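# Pull out the nearest yellow rod and turn it flat

## Task

Take the yellow rod closest to the right arm, draw it outward until it stops, rotate it by 90 degrees so its figures are lying flat, and finish with the robot no longer in contact with that rod.

## Robot and tools

Robot: two six-joint arms, left_arm and right_arm, each with a two-finger gripper and a wrist camera (cam_left_wrist, cam_right_wrist, both 672x504 fisheye). Calibrated bases in the scene frame: left_arm at (-0.028, +0.289, +0.027) m, right_arm at (-0.040, -0.349, +0.007) m, both nearly unrotated, up being +z.

Frames: the scene frame has its origin at table-top height between the arms, +x out over the table, +z up, left_arm on the +y side (image left/right is not the same thing). Each arm's end_effector_position (m) and end_effector_quat_wxyz are reported in that arm's own base frame, and can be a few centimetres off, more at long reach. The end-effector point sits between the finger pads, about 1 cm short of the tips; fingers point along the gripper's +z and close along its y.

Joint order, used in every row and every per-arm list in results: wrist pitch (joint4), shoulder (joint2), wrist yaw (joint5), wrist roll (joint6), elbow (joint3), waist (joint1). Stated ranges in rad: waist -2.618 to 3.054, shoulder 0.000 to 3.142, elbow 0.000 to 3.142, wrist pitch -1.571 to 1.571, wrist yaw -1.571 to 1.571, wrist roll -2.094 to 2.094. True ends may differ by up to 0.059 rad.

A row is one flat list of 14 numbers, each in [-1, 1], covering both arms even if only one moves: left_arm's six joints in the order above then its opening, then the same seven for right_arm. Joint entries are offsets, scaled so 1.0 equals 1.202 rad (waist), 1.258 (shoulder), 1.3 (elbow), 2.073 (wrist pitch), 2.022 (wrist yaw and wrist roll). They are measured from the Joint targets at the start of the action or call, not from the previous row, so sending the same offset again moves further. 0 for all six joints re-commands the current targets. The opening entry is absolute, not an offset: +1 fully open, -1 closed; to leave a gripper unchanged repeat its current command, because 0 means half open.

execute_actions(actions, cameras): actions is a list of actions; each action is a list of up to 15 rows, one per 1/30 s step, the last row held if fewer than 15. An empty list just reports state. Any action pushing a joint more than 0.059 rad outward beyond its range is rejected for both arms; a malformed action, or a first action failing that test, rejects the whole call. cameras chooses images: omitted, null or ["all"] gives all, [] gives none, an unknown name voids the call.

move(target, speed, blend, opening_speed, blocking, cameras): target is one 14-number row or a list of up to 15 rows, every row offset from the same starting Joint targets (not chained). Joints travel together along planned paths, so the hand curves; no obstacle avoidance. speed is rad/s for the joint with the longest way, 0.01 to 2, default 0.5, one value or one per target. blend (rad) rounds corners between listed targets; 0 stops at each. opening_speed (0.2 or more, per second on the -1..+1 scale) ramps the fingers gradually. Finger values in later rows are applied only after the arms come to rest at that target. blocking=false returns after about 0.5 s while the move continues. The result adds a move: line: done, off_target (resting more than 0.035 rad from target), moving, held or fault, possibly limits=held, plus the worst joint error per arm. Done does not tell you whether anything is touched.

wait(seconds 0 to 10, cameras) lets time run with last commands held; a running move continues. stop(cameras) brakes a running move. zoom_image(camera, region=[x0, y0, x1, y1] in pixels, top-left origin, at most 504x504) enlarges part of the latest image of cam_left_wrist or cam_right_wrist. read_manual(section) returns only licence texts. finished_scene(scene: current scene number) ends the scene permanently; call it only when the rod is fully out, turned a quarter so its men lie flat, and released.

Result lines: Joint positions (rad, then finger gap in m, 0.094 fully open), Joint velocities ("within noise" when still), Joint targets (the base for your next offsets), Tool commands, grip_measured (same scale as the opening), Joint torques (signed toward larger angles; numbers 2, 5 and 6 wrap at ±28 N m), step readings of joint positions for action calls. "joint sent to its limit" means a joint was clipped at its real end; "joint command not followed" means the clearance check altered targets. MOTOR HOT warns of heating; an OVER-TEMPERATURE FAULT folds that arm away for good.

Motion limits: each joint target may lead its measured angle only by 0.202 (waist), 0.258 (shoulder), 0.3 (elbow), 0.573 (wrist pitch), 0.522 (yaw, roll) rad per step, and targets placing the hand over 200 mm from its current spot are scaled back, so big changes need several actions. Tiny turns may not start.

Gripping: grip_measured tracks your command until force limit, so it shows no contact point; full force starts about 0.05 below the touch reading (0.11 for round parts). Release by commanding well above grip_measured.

Avoid: dropping or flinging the rod, fast impacts, pressing far past contact, arms hitting each other, and holding stretched poses or pushing against stops for long (motor heat). If an arm stays pressed or is dragged, command its targets back past its measured positions.

Each tool is called after "Emit:" as name([rows], argument=value, ...), one row to a line, values as JSON.

## Session

Emit:
execute_actions(actions=[])

Scene clock: 0.00 s.
left_arm: end_effector_position=(+0.4007, +0.0076, +0.1253) grip_measured=+1.000 end_effector_quat_wxyz=(+0.625, -0.028, +0.778, +0.057) | right_arm: end_effector_position=(+0.3999, -0.0295, +0.1148) grip_measured=+1.000 end_effector_quat_wxyz=(+0.608, +0.063, +0.791, -0.024)
Joint names: [wrist pitch, shoulder, wrist yaw, wrist roll, elbow, waist]
Joint positions: left_arm=[0.966 1.539 -0.191 0.014 0.356 -0.068 0.094] | right_arm=[0.914 1.54 0.071 0.059 0.363 -0.045 0.094]
Joint velocities: within noise
Joint torques (N m): no reading
Heat: left arm: 47 °C; right arm: 43 °C.
Joint targets: left_arm=[0.960 1.536 -0.192 0.015 0.359 -0.068] | right_arm=[0.904 1.538 0.071 0.060 0.365 -0.045]
Tool commands: left_gripper/opening=+1.0 right_gripper/opening=+1.0

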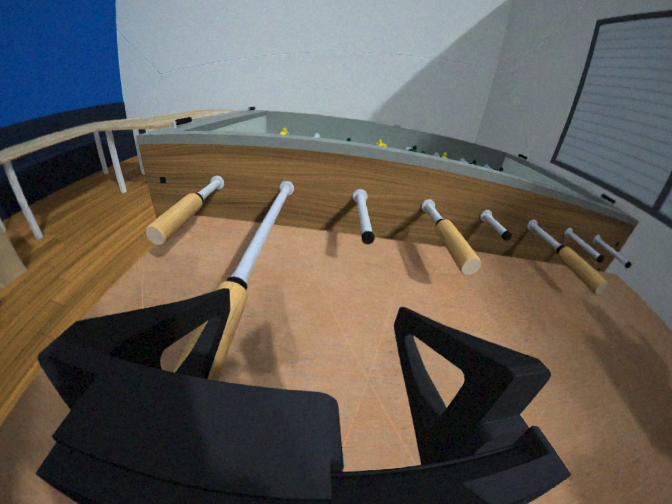

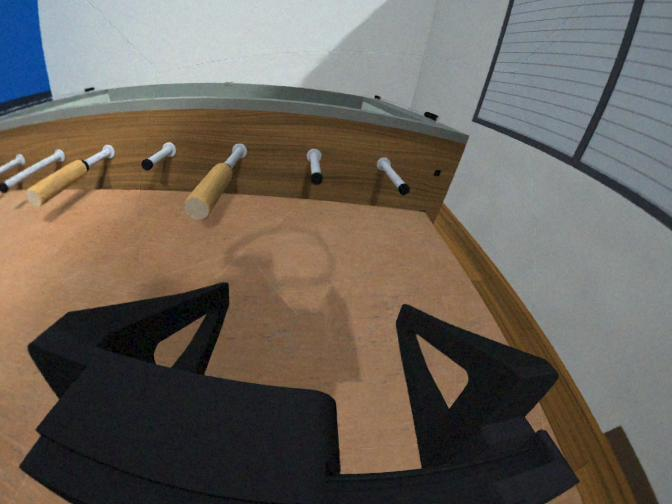

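Emit:
zoom_image(camera="cam_right_wrist", region=[0, 60, 480, 260])

Emit:
zoom_image(camera="cam_left_wrist", region=[240, 90, 640, 310])

Scaled by 1.050 from the camera's 672x504 image, which has a finer 960x720 frame.

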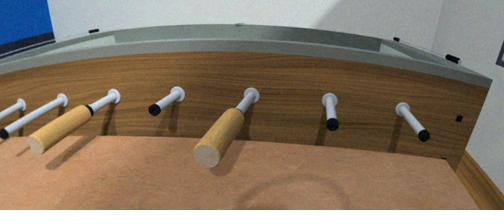

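Scaled by 1.260 from the camera's 672x504 image, which has a finer 960x720 frame.

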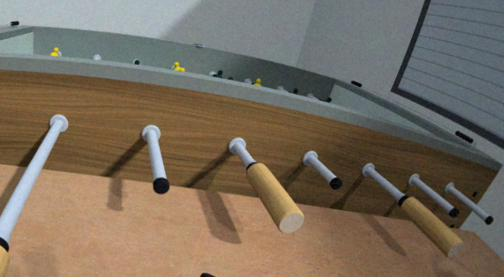

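Emit:
move(target=[-0.326,0,0.095,0,0.495,-0.235,1,0,0,0,0,0,0,1], speed=0.8)

Scene clock: 127.90 s.
left_arm: end_effector_position=(+0.4631, -0.1654, +0.2405) grip_measured=+1.000 end_effector_quat_wxyz=(+0.603, +0.140, +0.779, -0.098) | right_arm: end_effector_position=(+0.3999, -0.0295, +0.1148) grip_measured=+1.000 end_effector_quat_wxyz=(+0.608, +0.063, +0.791, -0.024)
Joint names: [wrist pitch, shoulder, wrist yaw, wrist roll, elbow, waist]
Joint positions: left_arm=[0.303 1.539 -0.01 0.014 0.98 -0.349 0.094] | right_arm=[0.914 1.54 0.071 0.059 0.363 -0.045 0.094]
Joint velocities: within noise
Joint torques (N m): left_arm=[1.73 -8.85 0.09 0.01 8.95 -0.17] | right_arm=[1.65 -4.49 0.05 0.01 5.42 0.05]
Heat: left arm: 45 °C; right arm: 43 °C.
Joint targets: left_arm=[0.284 1.536 0.000 0.015 1.003 -0.350] | right_arm=[0.904 1.538 0.071 0.060 0.365 -0.045]
move: done
camera_calibration:
cam_left_wrist: T_world_to_cam=[[-0.35612, -0.920694, 0.159689, -0.0363188], [-0.599598, 0.0940765, -0.794753, 0.519872], [0.716701, -0.378776, -0.585549, -0.132553], [0, 0, 0, 1]] pos_world=[0.393782, -0.132554, 0.341353]

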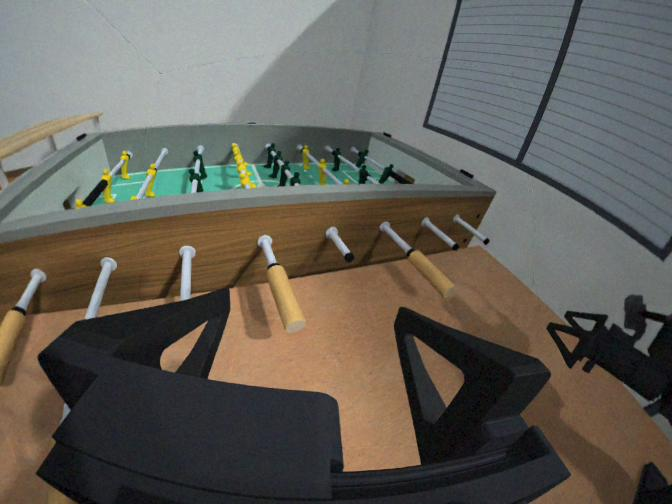

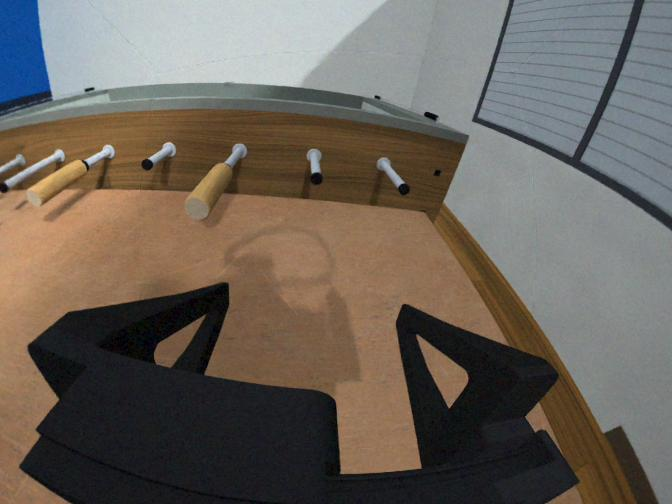

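Emit:
zoom_image(camera="cam_left_wrist", region=[200, 120, 460, 280])

Scaled by 1.938 from the camera's 672x504 image, which has a finer 960x720 frame.

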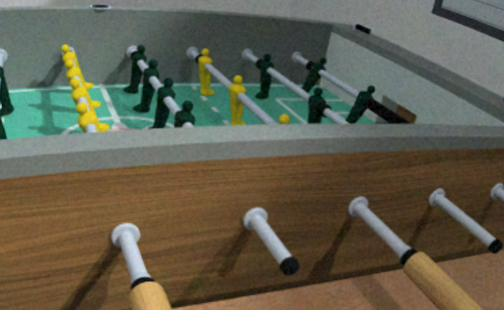

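Emit:
move(target=[0,0,0,0,0,0,1,-0.3174,0.3887,-0.2844,0.2829,0.6688,0.005,1], speed=0.8)

Scene clock: 196.47 s.
left_arm: end_effector_position=(+0.4630, -0.1654, +0.2404) grip_measured=+1.000 end_effector_quat_wxyz=(+0.603, +0.140, +0.779, -0.098) | right_arm: end_effector_position=(+0.5442, +0.0613, +0.1097) grip_measured=+1.000 end_effector_quat_wxyz=(+0.400, +0.163, +0.835, +0.342)
Joint names: [wrist pitch, shoulder, wrist yaw, wrist roll, elbow, waist]
Joint positions: left_arm=[0.303 1.539 -0.01 0.014 0.98 -0.349 0.094] | right_arm=[0.264 2.005 -0.494 0.627 1.209 -0.045 0.094]
Joint velocities: within noise
Joint torques (N m): left_arm=[1.74 -8.83 0.09 0 8.96 -0.21] | right_arm=[1.38 -7.76 -0.29 0.06 8.57 0.59]
Heat: left arm: 47 °C; right arm: 44 °C.
Joint targets: left_arm=[0.284 1.536 0.001 0.015 1.003 -0.350] | right_arm=[0.246 2.027 -0.504 0.632 1.235 -0.039]
move: done
camera_calibration:
cam_left_wrist: T_world_to_cam=[[-0.356397, -0.920569, 0.159792, -0.0362474], [-0.599874, 0.0943292, -0.794514, 0.519889], [0.716332, -0.379017, -0.585845, -0.132394], [0, 0, 0, 1]] pos_world=[0.393788, -0.132589, 0.341289]
cam_right_wrist: T_world_to_cam=[[0.0743108, -0.819949, -0.567593, 0.062769], [-0.87842, 0.215615, -0.426483, 0.544331], [0.472076, 0.530278, -0.704237, -0.0943344], [0, 0, 0, 1]] pos_world=[0.51802, -0.0158749, 0.201342]

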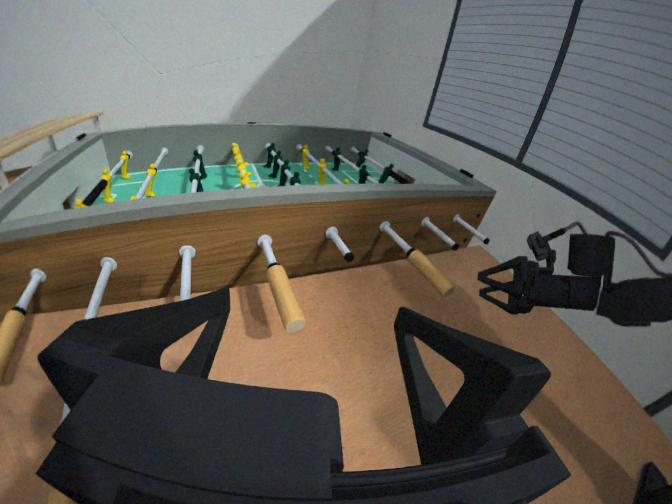

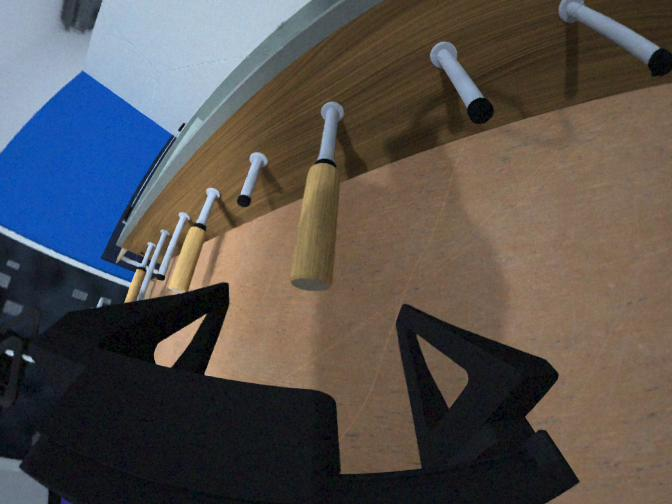

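Emit:
move(target=[0,0,0,0,0,0,1,-0.005,0.2305,0.0317,0.0257,0.2308,0.0782,1], speed=0.5)

Scene clock: 217.73 s.
left_arm: end_effector_position=(+0.4630, -0.1654, +0.2403) grip_measured=+1.000 end_effector_quat_wxyz=(+0.603, +0.140, +0.779, -0.098) | right_arm: end_effector_position=(+0.6027, +0.1099, +0.0651) grip_measured=+1.000 end_effector_quat_wxyz=(+0.379, +0.158, +0.841, +0.352)
Joint names: [wrist pitch, shoulder, wrist yaw, wrist roll, elbow, waist]
Joint positions: left_arm=[0.302 1.539 -0.01 0.014 0.98 -0.349 0.094] | right_arm=[0.249 2.295 -0.447 0.68 1.503 0.053 0.094]
Joint velocities: within noise
Joint torques (N m): left_arm=[1.74 -8.87 0.1 0 8.94 -0.16] | right_arm=[1.45 -9.88 -0.09 0.04 8.99 0.28]
Heat: left arm: 46 °C; right arm: 43 °C.
Joint targets: left_arm=[0.284 1.536 0.000 0.015 1.003 -0.350] | right_arm=[0.236 2.317 -0.440 0.684 1.535 0.055]
move: done
camera_calibration:
cam_left_wrist: T_world_to_cam=[[-0.35634, -0.92059, 0.159799, -0.0362651], [-0.600159, 0.0944328, -0.794287, 0.519896], [0.716122, -0.378941, -0.586151, -0.132245], [0, 0, 0, 1]] pos_world=[0.393801, -0.132594, 0.341227]
cam_right_wrist: T_world_to_cam=[[0.0821201, -0.808216, -0.583132, 0.0679889], [-0.89884, 0.19269, -0.393646, 0.578849], [0.430515, 0.556468, -0.710633, -0.156548], [0, 0, 0, 1]] pos_world=[0.582106, 0.0305255, 0.15626]

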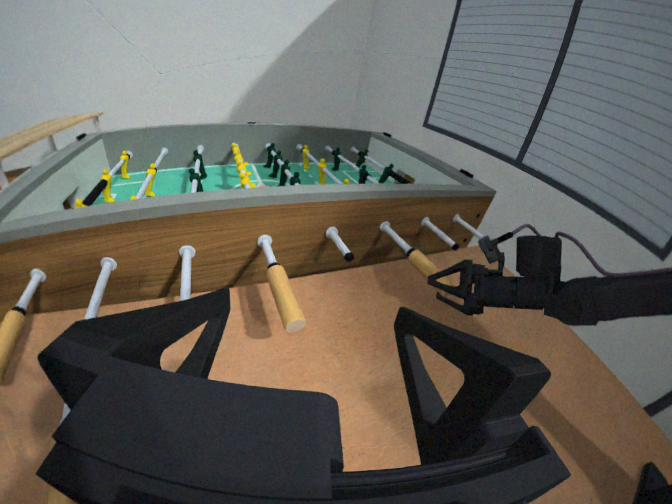

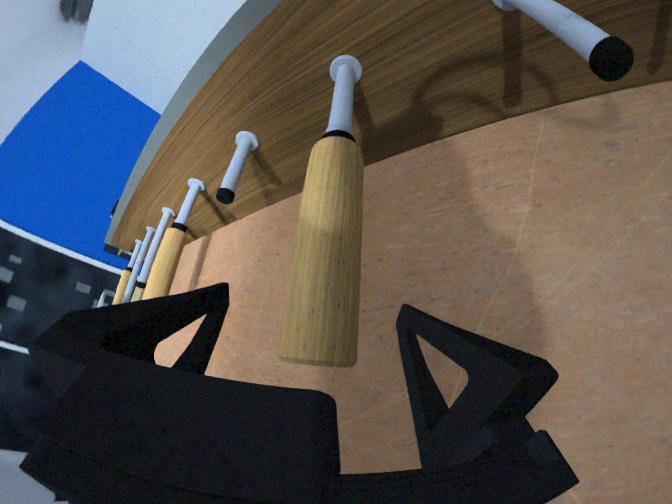

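Emit:
move(target=[0,0,0,0,0,0,1,0,0,0,0,0,0,-0.5], opening_speed=0.7)

Scene clock: 241.20 s.
left_arm: end_effector_position=(+0.4630, -0.1654, +0.2403) grip_measured=+1.000 end_effector_quat_wxyz=(+0.603, +0.140, +0.779, -0.098) | right_arm: end_effector_position=(+0.6027, +0.1093, +0.0646) grip_measured=-0.320 end_effector_quat_wxyz=(+0.379, +0.160, +0.842, +0.351)
Joint names: [wrist pitch, shoulder, wrist yaw, wrist roll, elbow, waist]
Joint positions: left_arm=[0.302 1.539 -0.01 0.014 0.98 -0.349 0.094] | right_arm=[0.248 2.295 -0.443 0.68 1.503 0.053 0.032]
Joint velocities: within noise
Joint torques (N m): left_arm=[1.73 -8.84 0.1 0.01 8.94 -0.17] | right_arm=[1.47 -9.89 -0.09 0.05 8.98 0.28]
Heat: left arm: 46 °C; right arm: 44 °C.
Joint targets: left_arm=[0.284 1.536 0.000 0.015 1.003 -0.350] | right_arm=[0.236 2.317 -0.440 0.684 1.535 0.055]
move: done
camera_calibration:
cam_left_wrist: T_world_to_cam=[[-0.35634, -0.92059, 0.159799, -0.0362651], [-0.600159, 0.0944328, -0.794287, 0.519896], [0.716122, -0.378941, -0.586151, -0.132245], [0, 0, 0, 1]] pos_world=[0.393801, -0.132594, 0.341227]
cam_right_wrist: T_world_to_cam=[[0.077932, -0.809378, -0.582094, 0.0697661], [-0.898986, 0.195357, -0.391995, 0.578498], [0.430988, 0.553843, -0.712395, -0.156492], [0, 0, 0, 1]] pos_world=[0.58207, 0.0301252, 0.155895]

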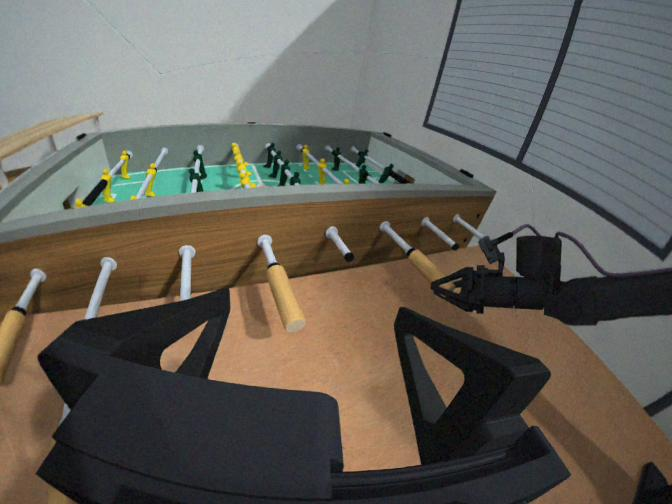

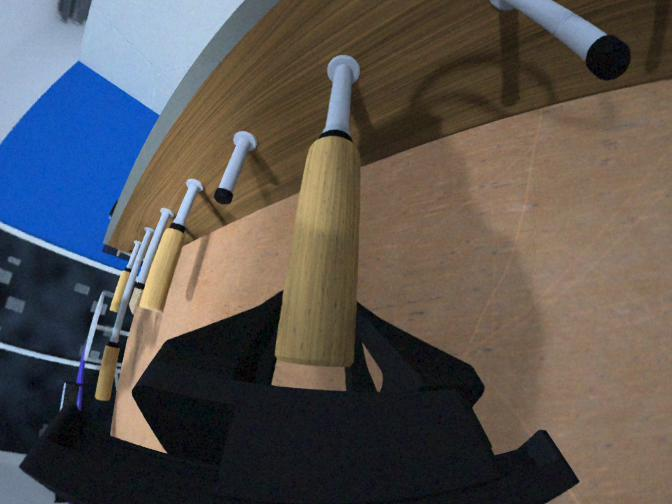

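Emit:
move(target=[0,0,0,0,0,0,1,0.0584,-0.124,0.0022,0.0015,-0.212,0.0042,-0.5], speed=0.4)

Scene clock: 270.17 s.
left_arm: end_effector_position=(+0.4630, -0.1654, +0.2403) grip_measured=+1.000 end_effector_quat_wxyz=(+0.603, +0.140, +0.779, -0.098) | right_arm: end_effector_position=(+0.5650, +0.1085, +0.0622) grip_measured=-0.320 end_effector_quat_wxyz=(+0.382, +0.160, +0.840, +0.351)
Joint names: [wrist pitch, shoulder, wrist yaw, wrist roll, elbow, waist]
Joint positions: left_arm=[0.302 1.539 -0.01 0.014 0.98 -0.349 0.094] | right_arm=[0.363 2.182 -0.438 0.685 1.283 0.056 0.032]
Joint velocities: within noise
Joint torques (N m): left_arm=[1.73 -8.76 0.1 0.01 8.96 -0.21] | right_arm=[1.44 -12.29 -0.09 0.03 4.51 0.42]
Heat: left arm: 46 °C; right arm: 44 °C.
Joint targets: left_arm=[0.284 1.536 0.000 0.015 1.003 -0.350] | right_arm=[0.357 2.161 -0.435 0.687 1.259 0.060]
move: done
camera_calibration:
cam_left_wrist: T_world_to_cam=[[-0.35634, -0.92059, 0.159799, -0.0362651], [-0.600159, 0.0944328, -0.794287, 0.519896], [0.716122, -0.378941, -0.586151, -0.132245], [0, 0, 0, 1]] pos_world=[0.393801, -0.132594, 0.341227]
cam_right_wrist: T_world_to_cam=[[0.0790126, -0.80867, -0.582933, 0.0700138], [-0.895925, 0.198809, -0.397233, 0.541985], [0.437122, 0.55365, -0.708799, -0.145124], [0, 0, 0, 1]] pos_world=[0.543483, 0.0292143, 0.153244]

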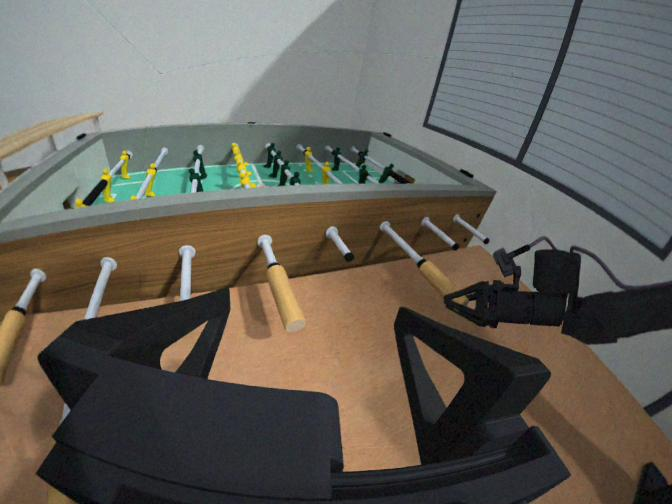

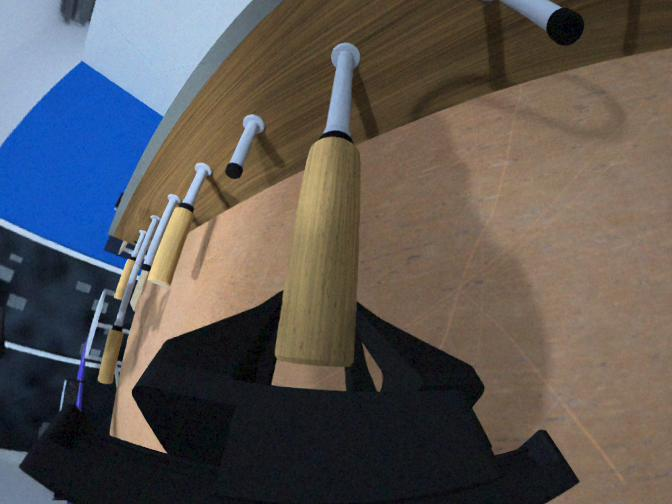

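Emit:
move(target=[0,0,0,0,0,0,1,0.0473,-0.1443,0.003,0.0015,-0.2138,0.0054,-0.5], speed=0.4)

Scene clock: 286.40 s.
left_arm: end_effector_position=(+0.4630, -0.1654, +0.2403) grip_measured=+1.000 end_effector_quat_wxyz=(+0.603, +0.140, +0.779, -0.098) | right_arm: end_effector_position=(+0.5037, +0.1088, +0.0609) grip_measured=-0.320 end_effector_quat_wxyz=(+0.372, +0.161, +0.845, +0.350)
Joint names: [wrist pitch, shoulder, wrist yaw, wrist roll, elbow, waist]
Joint positions: left_arm=[0.302 1.539 -0.01 0.014 0.98 -0.349 0.094] | right_arm=[0.449 2.005 -0.438 0.686 0.999 0.064 0.032]
Joint velocities: within noise
Joint torques (N m): left_arm=[1.73 -8.85 0.09 0 8.95 -0.2] | right_arm=[1.61 -10.89 -0.04 0.05 4.52 0.29]
Heat: left arm: 46 °C; right arm: 44 °C.
Joint targets: left_arm=[0.284 1.536 0.000 0.015 1.003 -0.350] | right_arm=[0.455 1.979 -0.430 0.690 0.981 0.066]
move: done
camera_calibration:
cam_left_wrist: T_world_to_cam=[[-0.35634, -0.92059, 0.159799, -0.0362651], [-0.600159, 0.0944328, -0.794287, 0.519896], [0.716122, -0.378941, -0.586151, -0.132245], [0, 0, 0, 1]] pos_world=[0.393801, -0.132594, 0.341227]
cam_right_wrist: T_world_to_cam=[[0.0719532, -0.8088, -0.583666, 0.0779974], [-0.905471, 0.192429, -0.378278, 0.490903], [0.418265, 0.555711, -0.718498, -0.109582], [0, 0, 0, 1]] pos_world=[0.48472, 0.0295165, 0.152487]

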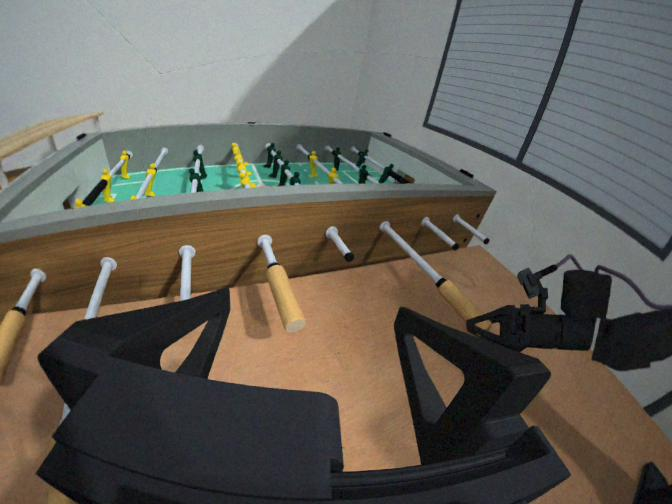

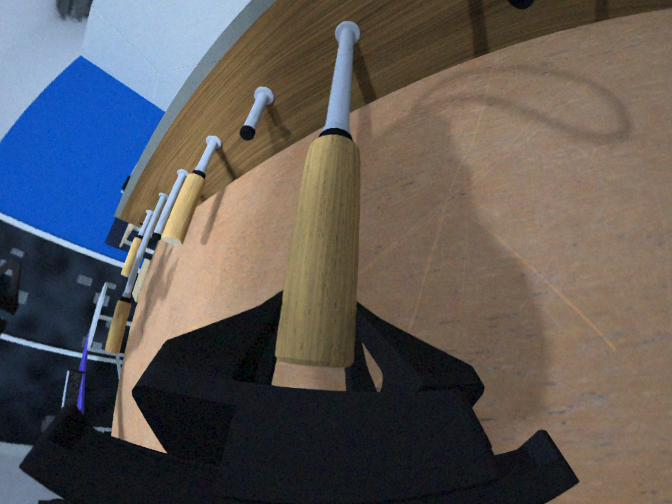

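Emit:
move(target=[0,0,0,0,0,0,1,0.0390,-0.1165,0.0037,0.0025,-0.165,0.007,-0.5], speed=0.4)

Scene clock: 294.27 s.
left_arm: end_effector_position=(+0.4630, -0.1654, +0.2403) grip_measured=+1.000 end_effector_quat_wxyz=(+0.603, +0.140, +0.779, -0.098) | right_arm: end_effector_position=(+0.4723, +0.1063, +0.0642) grip_measured=-0.320 end_effector_quat_wxyz=(+0.397, +0.165, +0.837, +0.339)
Joint names: [wrist pitch, shoulder, wrist yaw, wrist roll, elbow, waist]
Joint positions: left_arm=[0.302 1.539 -0.01 0.014 0.98 -0.349 0.094] | right_arm=[0.569 1.903 -0.38 0.695 0.82 0.082 0.032]
Joint velocities: within noise
Joint torques (N m): left_arm=[1.74 -8.81 0.08 0.02 8.95 -0.21] | right_arm=[1.3 -13.5 -0.53 0 1.68 -0.59]
Heat: left arm: 46 °C; right arm: 44 °C.
Joint targets: left_arm=[0.284 1.536 0.000 0.015 1.003 -0.350] | right_arm=[0.536 1.833 -0.422 0.695 0.767 0.075]
move: off_target (right_arm); right_arm: the shoulder is farthest, 0.070 rad from its target
camera_calibration:
cam_left_wrist: T_world_to_cam=[[-0.35634, -0.92059, 0.159799, -0.0362651], [-0.600159, 0.0944328, -0.794287, 0.519896], [0.716122, -0.378941, -0.586151, -0.132245], [0, 0, 0, 1]] pos_world=[0.393801, -0.132594, 0.341227]
cam_right_wrist: T_world_to_cam=[[0.0674995, -0.822565, -0.564651, 0.082549], [-0.881734, 0.215658, -0.419568, 0.453098], [0.466894, 0.526193, -0.710726, -0.112966], [0, 0, 0, 1]] pos_world=[0.446683, 0.0296297, 0.156429]

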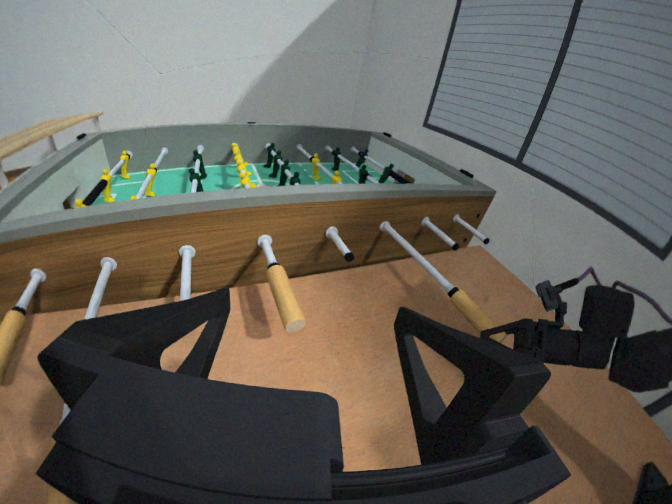

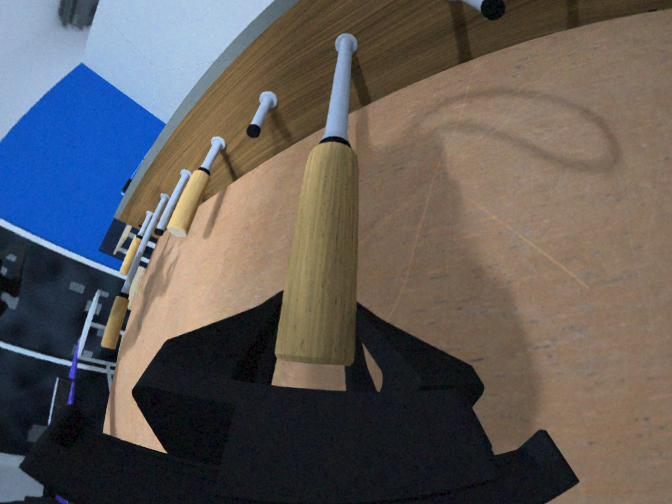

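Emit:
zoom_image(camera="cam_left_wrist", region=[260, 120, 480, 280])

Scaled by 2.291 from the camera's 672x504 image, which has a finer 960x720 frame.

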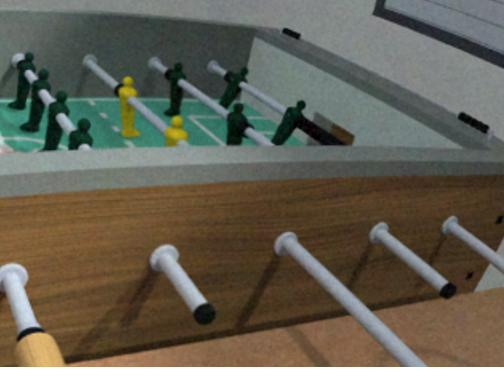

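Emit:
move([
  [0,0,0,0,0,0,1,-0.1529,0.0064,0.2117,-0.1746,0.1408,0.1198,-0.5],
  [0,0,0,0,0,0,1,-0.2209,0.0533,0.4342,-0.3126,0.2231,0.2537,-0.5],
  [0,0,0,0,0,0,1,-0.2007,0.1645,0.6424,-0.4698,0.2777,0.3569,-0.5],
], speed=0.5, blend=0.1)

Scene clock: 346.17 s.
left_arm: end_effector_position=(+0.4630, -0.1654, +0.2403) grip_measured=+1.000 end_effector_quat_wxyz=(+0.603, +0.140, +0.779, -0.098) | right_arm: end_effector_position=(+0.4704, +0.0954, +0.0620) grip_measured=-0.321 end_effector_quat_wxyz=(+0.389, -0.143, +0.845, -0.339)
Joint names: [wrist pitch, shoulder, wrist yaw, wrist roll, elbow, waist]
Joint positions: left_arm=[0.302 1.539 -0.01 0.014 0.98 -0.349 0.094] | right_arm=[0.124 2.026 0.862 -0.22 1.1 0.484 0.032]
Joint velocities: within noise
Joint torques (N m): left_arm=[1.74 -8.87 0.1 0.02 8.91 -0.18] | right_arm=[1.23 -7.94 0.54 -0.37 7.92 1.84]
Heat: left arm: 46 °C; right arm: 44 °C.
Joint targets: left_arm=[0.284 1.536 0.000 0.015 1.003 -0.350] | right_arm=[0.120 2.040 0.877 -0.255 1.128 0.504]
move: done
camera_calibration:
cam_left_wrist: T_world_to_cam=[[-0.35634, -0.92059, 0.159799, -0.0362651], [-0.600159, 0.0944328, -0.794287, 0.519896], [0.716122, -0.378941, -0.586151, -0.132245], [0, 0, 0, 1]] pos_world=[0.393801, -0.132594, 0.341227]
cam_right_wrist: T_world_to_cam=[[0.0588307, -0.603899, 0.794887, -0.0286047], [-0.898578, -0.378894, -0.221352, 0.505223], [0.434852, -0.701245, -0.564941, 0.0151627], [0, 0, 0, 1]] pos_world=[0.449072, 0.184785, 0.143136]

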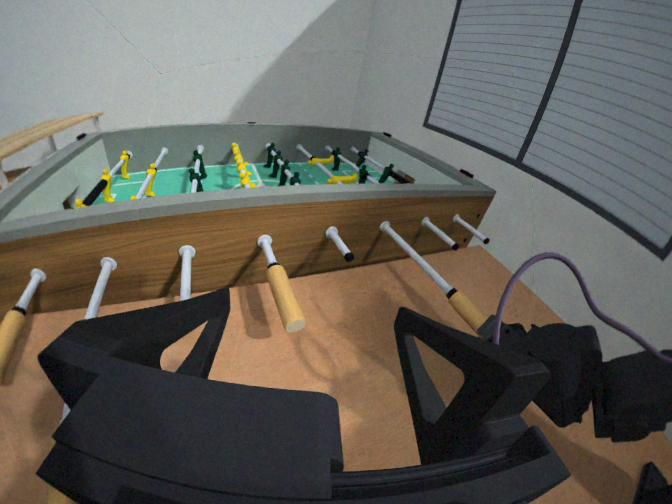

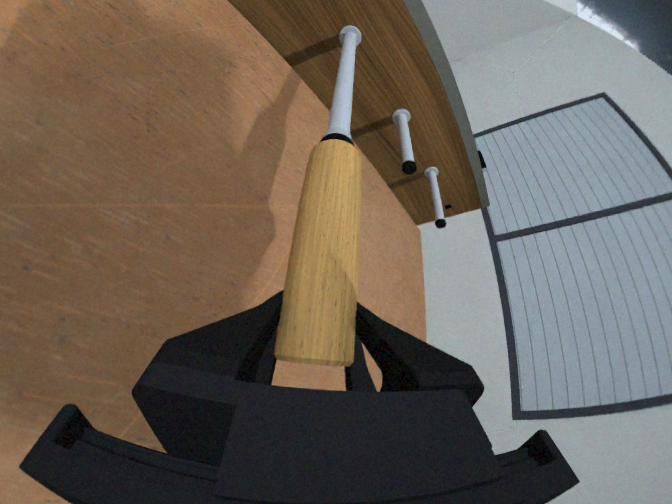

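Emit:
zoom_image(camera="cam_left_wrist", region=[280, 130, 420, 230])

Scaled by 3.600 from the camera's 672x504 image, which has a finer 960x720 frame.

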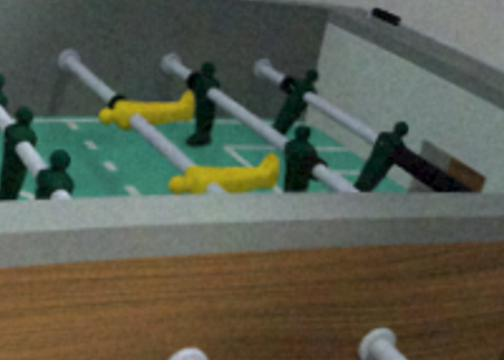

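Emit:
zoom_image(camera="cam_left_wrist", region=[300, 145, 370, 195])

Scaled by 7.200 from the camera's 672x504 image, which has a finer 960x720 frame.

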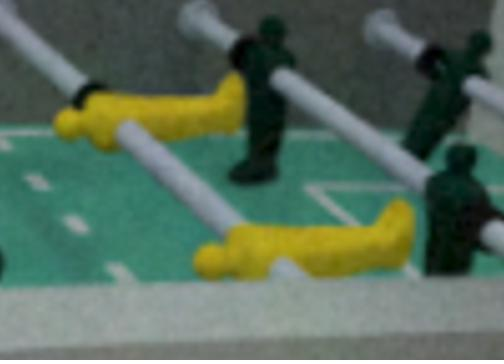

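Emit:
move(target=[0,0,0,0,0,0,1,0,0,0,0,0,0,1], opening_speed=1.0)

Emit:
zoom_image(camera="cam_left_wrist", region=[300, 145, 370, 195])

Scene clock: 403.67 s.
left_arm: end_effector_position=(+0.4630, -0.1654, +0.2403) grip_measured=+1.000 end_effector_quat_wxyz=(+0.603, +0.140, +0.779, -0.098) | right_arm: end_effector_position=(+0.4689, +0.1019, +0.0621) grip_measured=+0.998 end_effector_quat_wxyz=(+0.386, -0.162, +0.841, -0.343)
Joint names: [wrist pitch, shoulder, wrist yaw, wrist roll, elbow, waist]
Joint positions: left_arm=[0.302 1.539 -0.01 0.014 0.98 -0.349 0.094] | right_arm=[0.124 2.026 0.864 -0.252 1.1 0.498 0.094]
Joint velocities: within noise
Joint torques (N m): left_arm=[1.74 -8.84 0.09 0.01 8.96 -0.16] | right_arm=[1.22 -7.92 0.55 -0.03 7.91 0.58]
Heat: left arm: 46 °C; right arm: 42 °C.
Joint targets: left_arm=[0.284 1.536 0.000 0.015 1.003 -0.350] | right_arm=[0.120 2.040 0.877 -0.255 1.128 0.504]
move: done
camera_calibration:
cam_left_wrist: T_world_to_cam=[[-0.35634, -0.92059, 0.159799, -0.0362651], [-0.600159, 0.0944328, -0.794287, 0.519896], [0.716122, -0.378941, -0.586151, -0.132245], [0, 0, 0, 1]] pos_world=[0.393801, -0.132594, 0.341227]
cam_right_wrist: T_world_to_cam=[[0.0867367, -0.581429, 0.808961, -0.0409729], [-0.890418, -0.40943, -0.198801, 0.504289], [0.446802, -0.70307, -0.553227, 0.014346], [0, 0, 0, 1]] pos_world=[0.446172, 0.192735, 0.141335]

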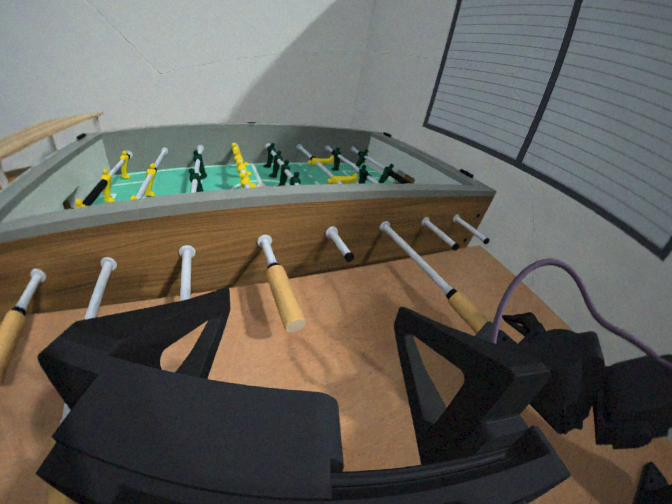

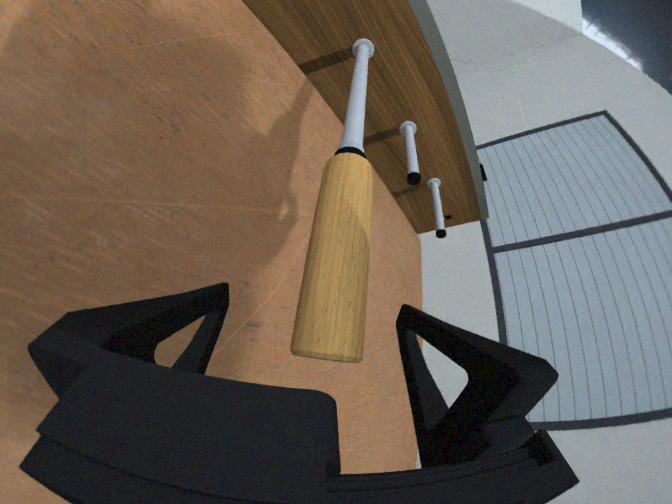

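Scaled by 7.200 from the camera's 672x504 image, which has a finer 960x720 frame.

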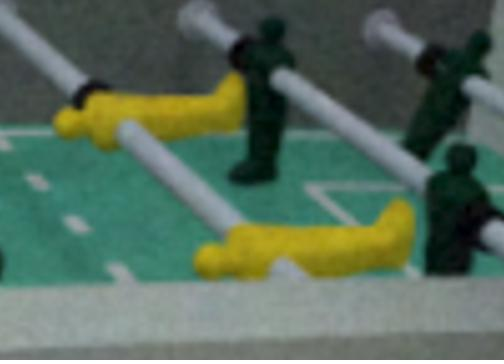

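Emit:
move(target=[0,0,0,0,0,0,1,-0.178,-0.1435,0.0613,0.1296,-0.019,0.164,1], speed=0.5)

Scene clock: 408.87 s.
left_arm: end_effector_position=(+0.4630, -0.1654, +0.2403) grip_measured=+1.000 end_effector_quat_wxyz=(+0.603, +0.140, +0.779, -0.098) | right_arm: end_effector_position=(+0.4057, +0.1478, +0.0982) grip_measured=+0.998 end_effector_quat_wxyz=(+0.382, -0.171, +0.840, -0.345)
Joint names: [wrist pitch, shoulder, wrist yaw, wrist roll, elbow, waist]
Joint positions: left_arm=[0.302 1.539 -0.01 0.014 0.98 -0.349 0.094] | right_arm=[-0.235 1.877 0.984 -0.008 1.1 0.698 0.094]
Joint velocities: within noise
Joint torques (N m): left_arm=[1.73 -8.83 0.1 0.01 8.94 -0.17] | right_arm=[0.92 -9.4 0.7 0.2 6.23 0.35]
Heat: left arm: 46 °C; right arm: 42 °C.
Joint targets: left_arm=[0.284 1.536 0.000 0.015 1.003 -0.350] | right_arm=[-0.249 1.859 1.001 0.007 1.103 0.701]
move: done
camera_calibration:
cam_left_wrist: T_world_to_cam=[[-0.35634, -0.92059, 0.159799, -0.0362651], [-0.600159, 0.0944328, -0.794287, 0.519896], [0.716122, -0.378941, -0.586151, -0.132245], [0, 0, 0, 1]] pos_world=[0.393801, -0.132594, 0.341227]
cam_right_wrist: T_world_to_cam=[[0.10083, -0.571354, 0.814486, -0.0457368], [-0.887974, -0.420898, -0.185329, 0.47337], [0.448704, -0.704556, -0.549787, 0.0938566], [0, 0, 0, 1]] pos_world=[0.382838, 0.239236, 0.176582]

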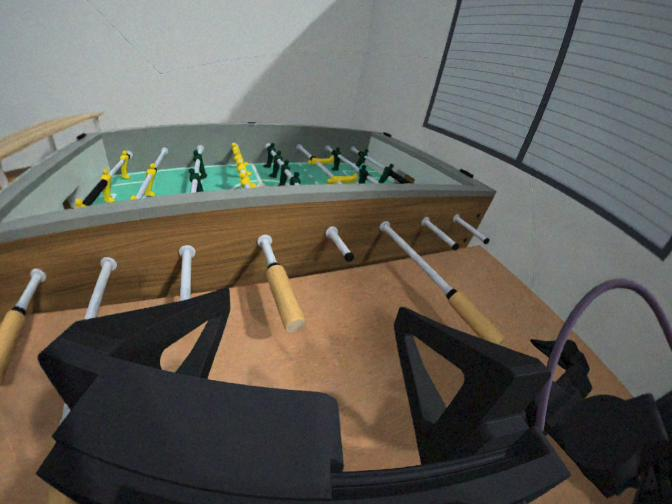

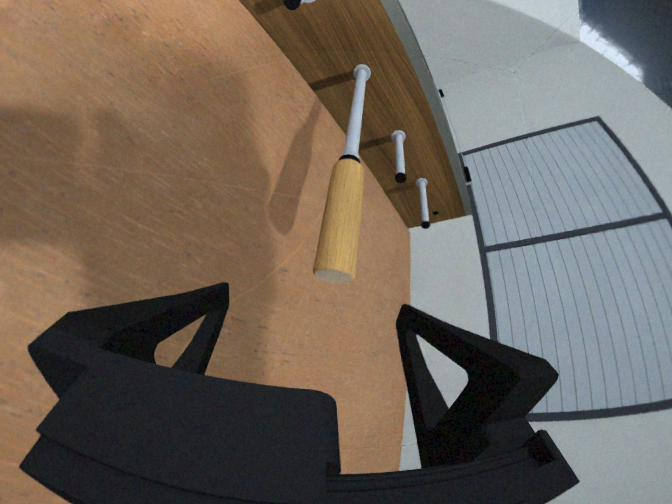

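Emit:
finished_scene(scene=1, done=true)

The scene is finished: the task was done.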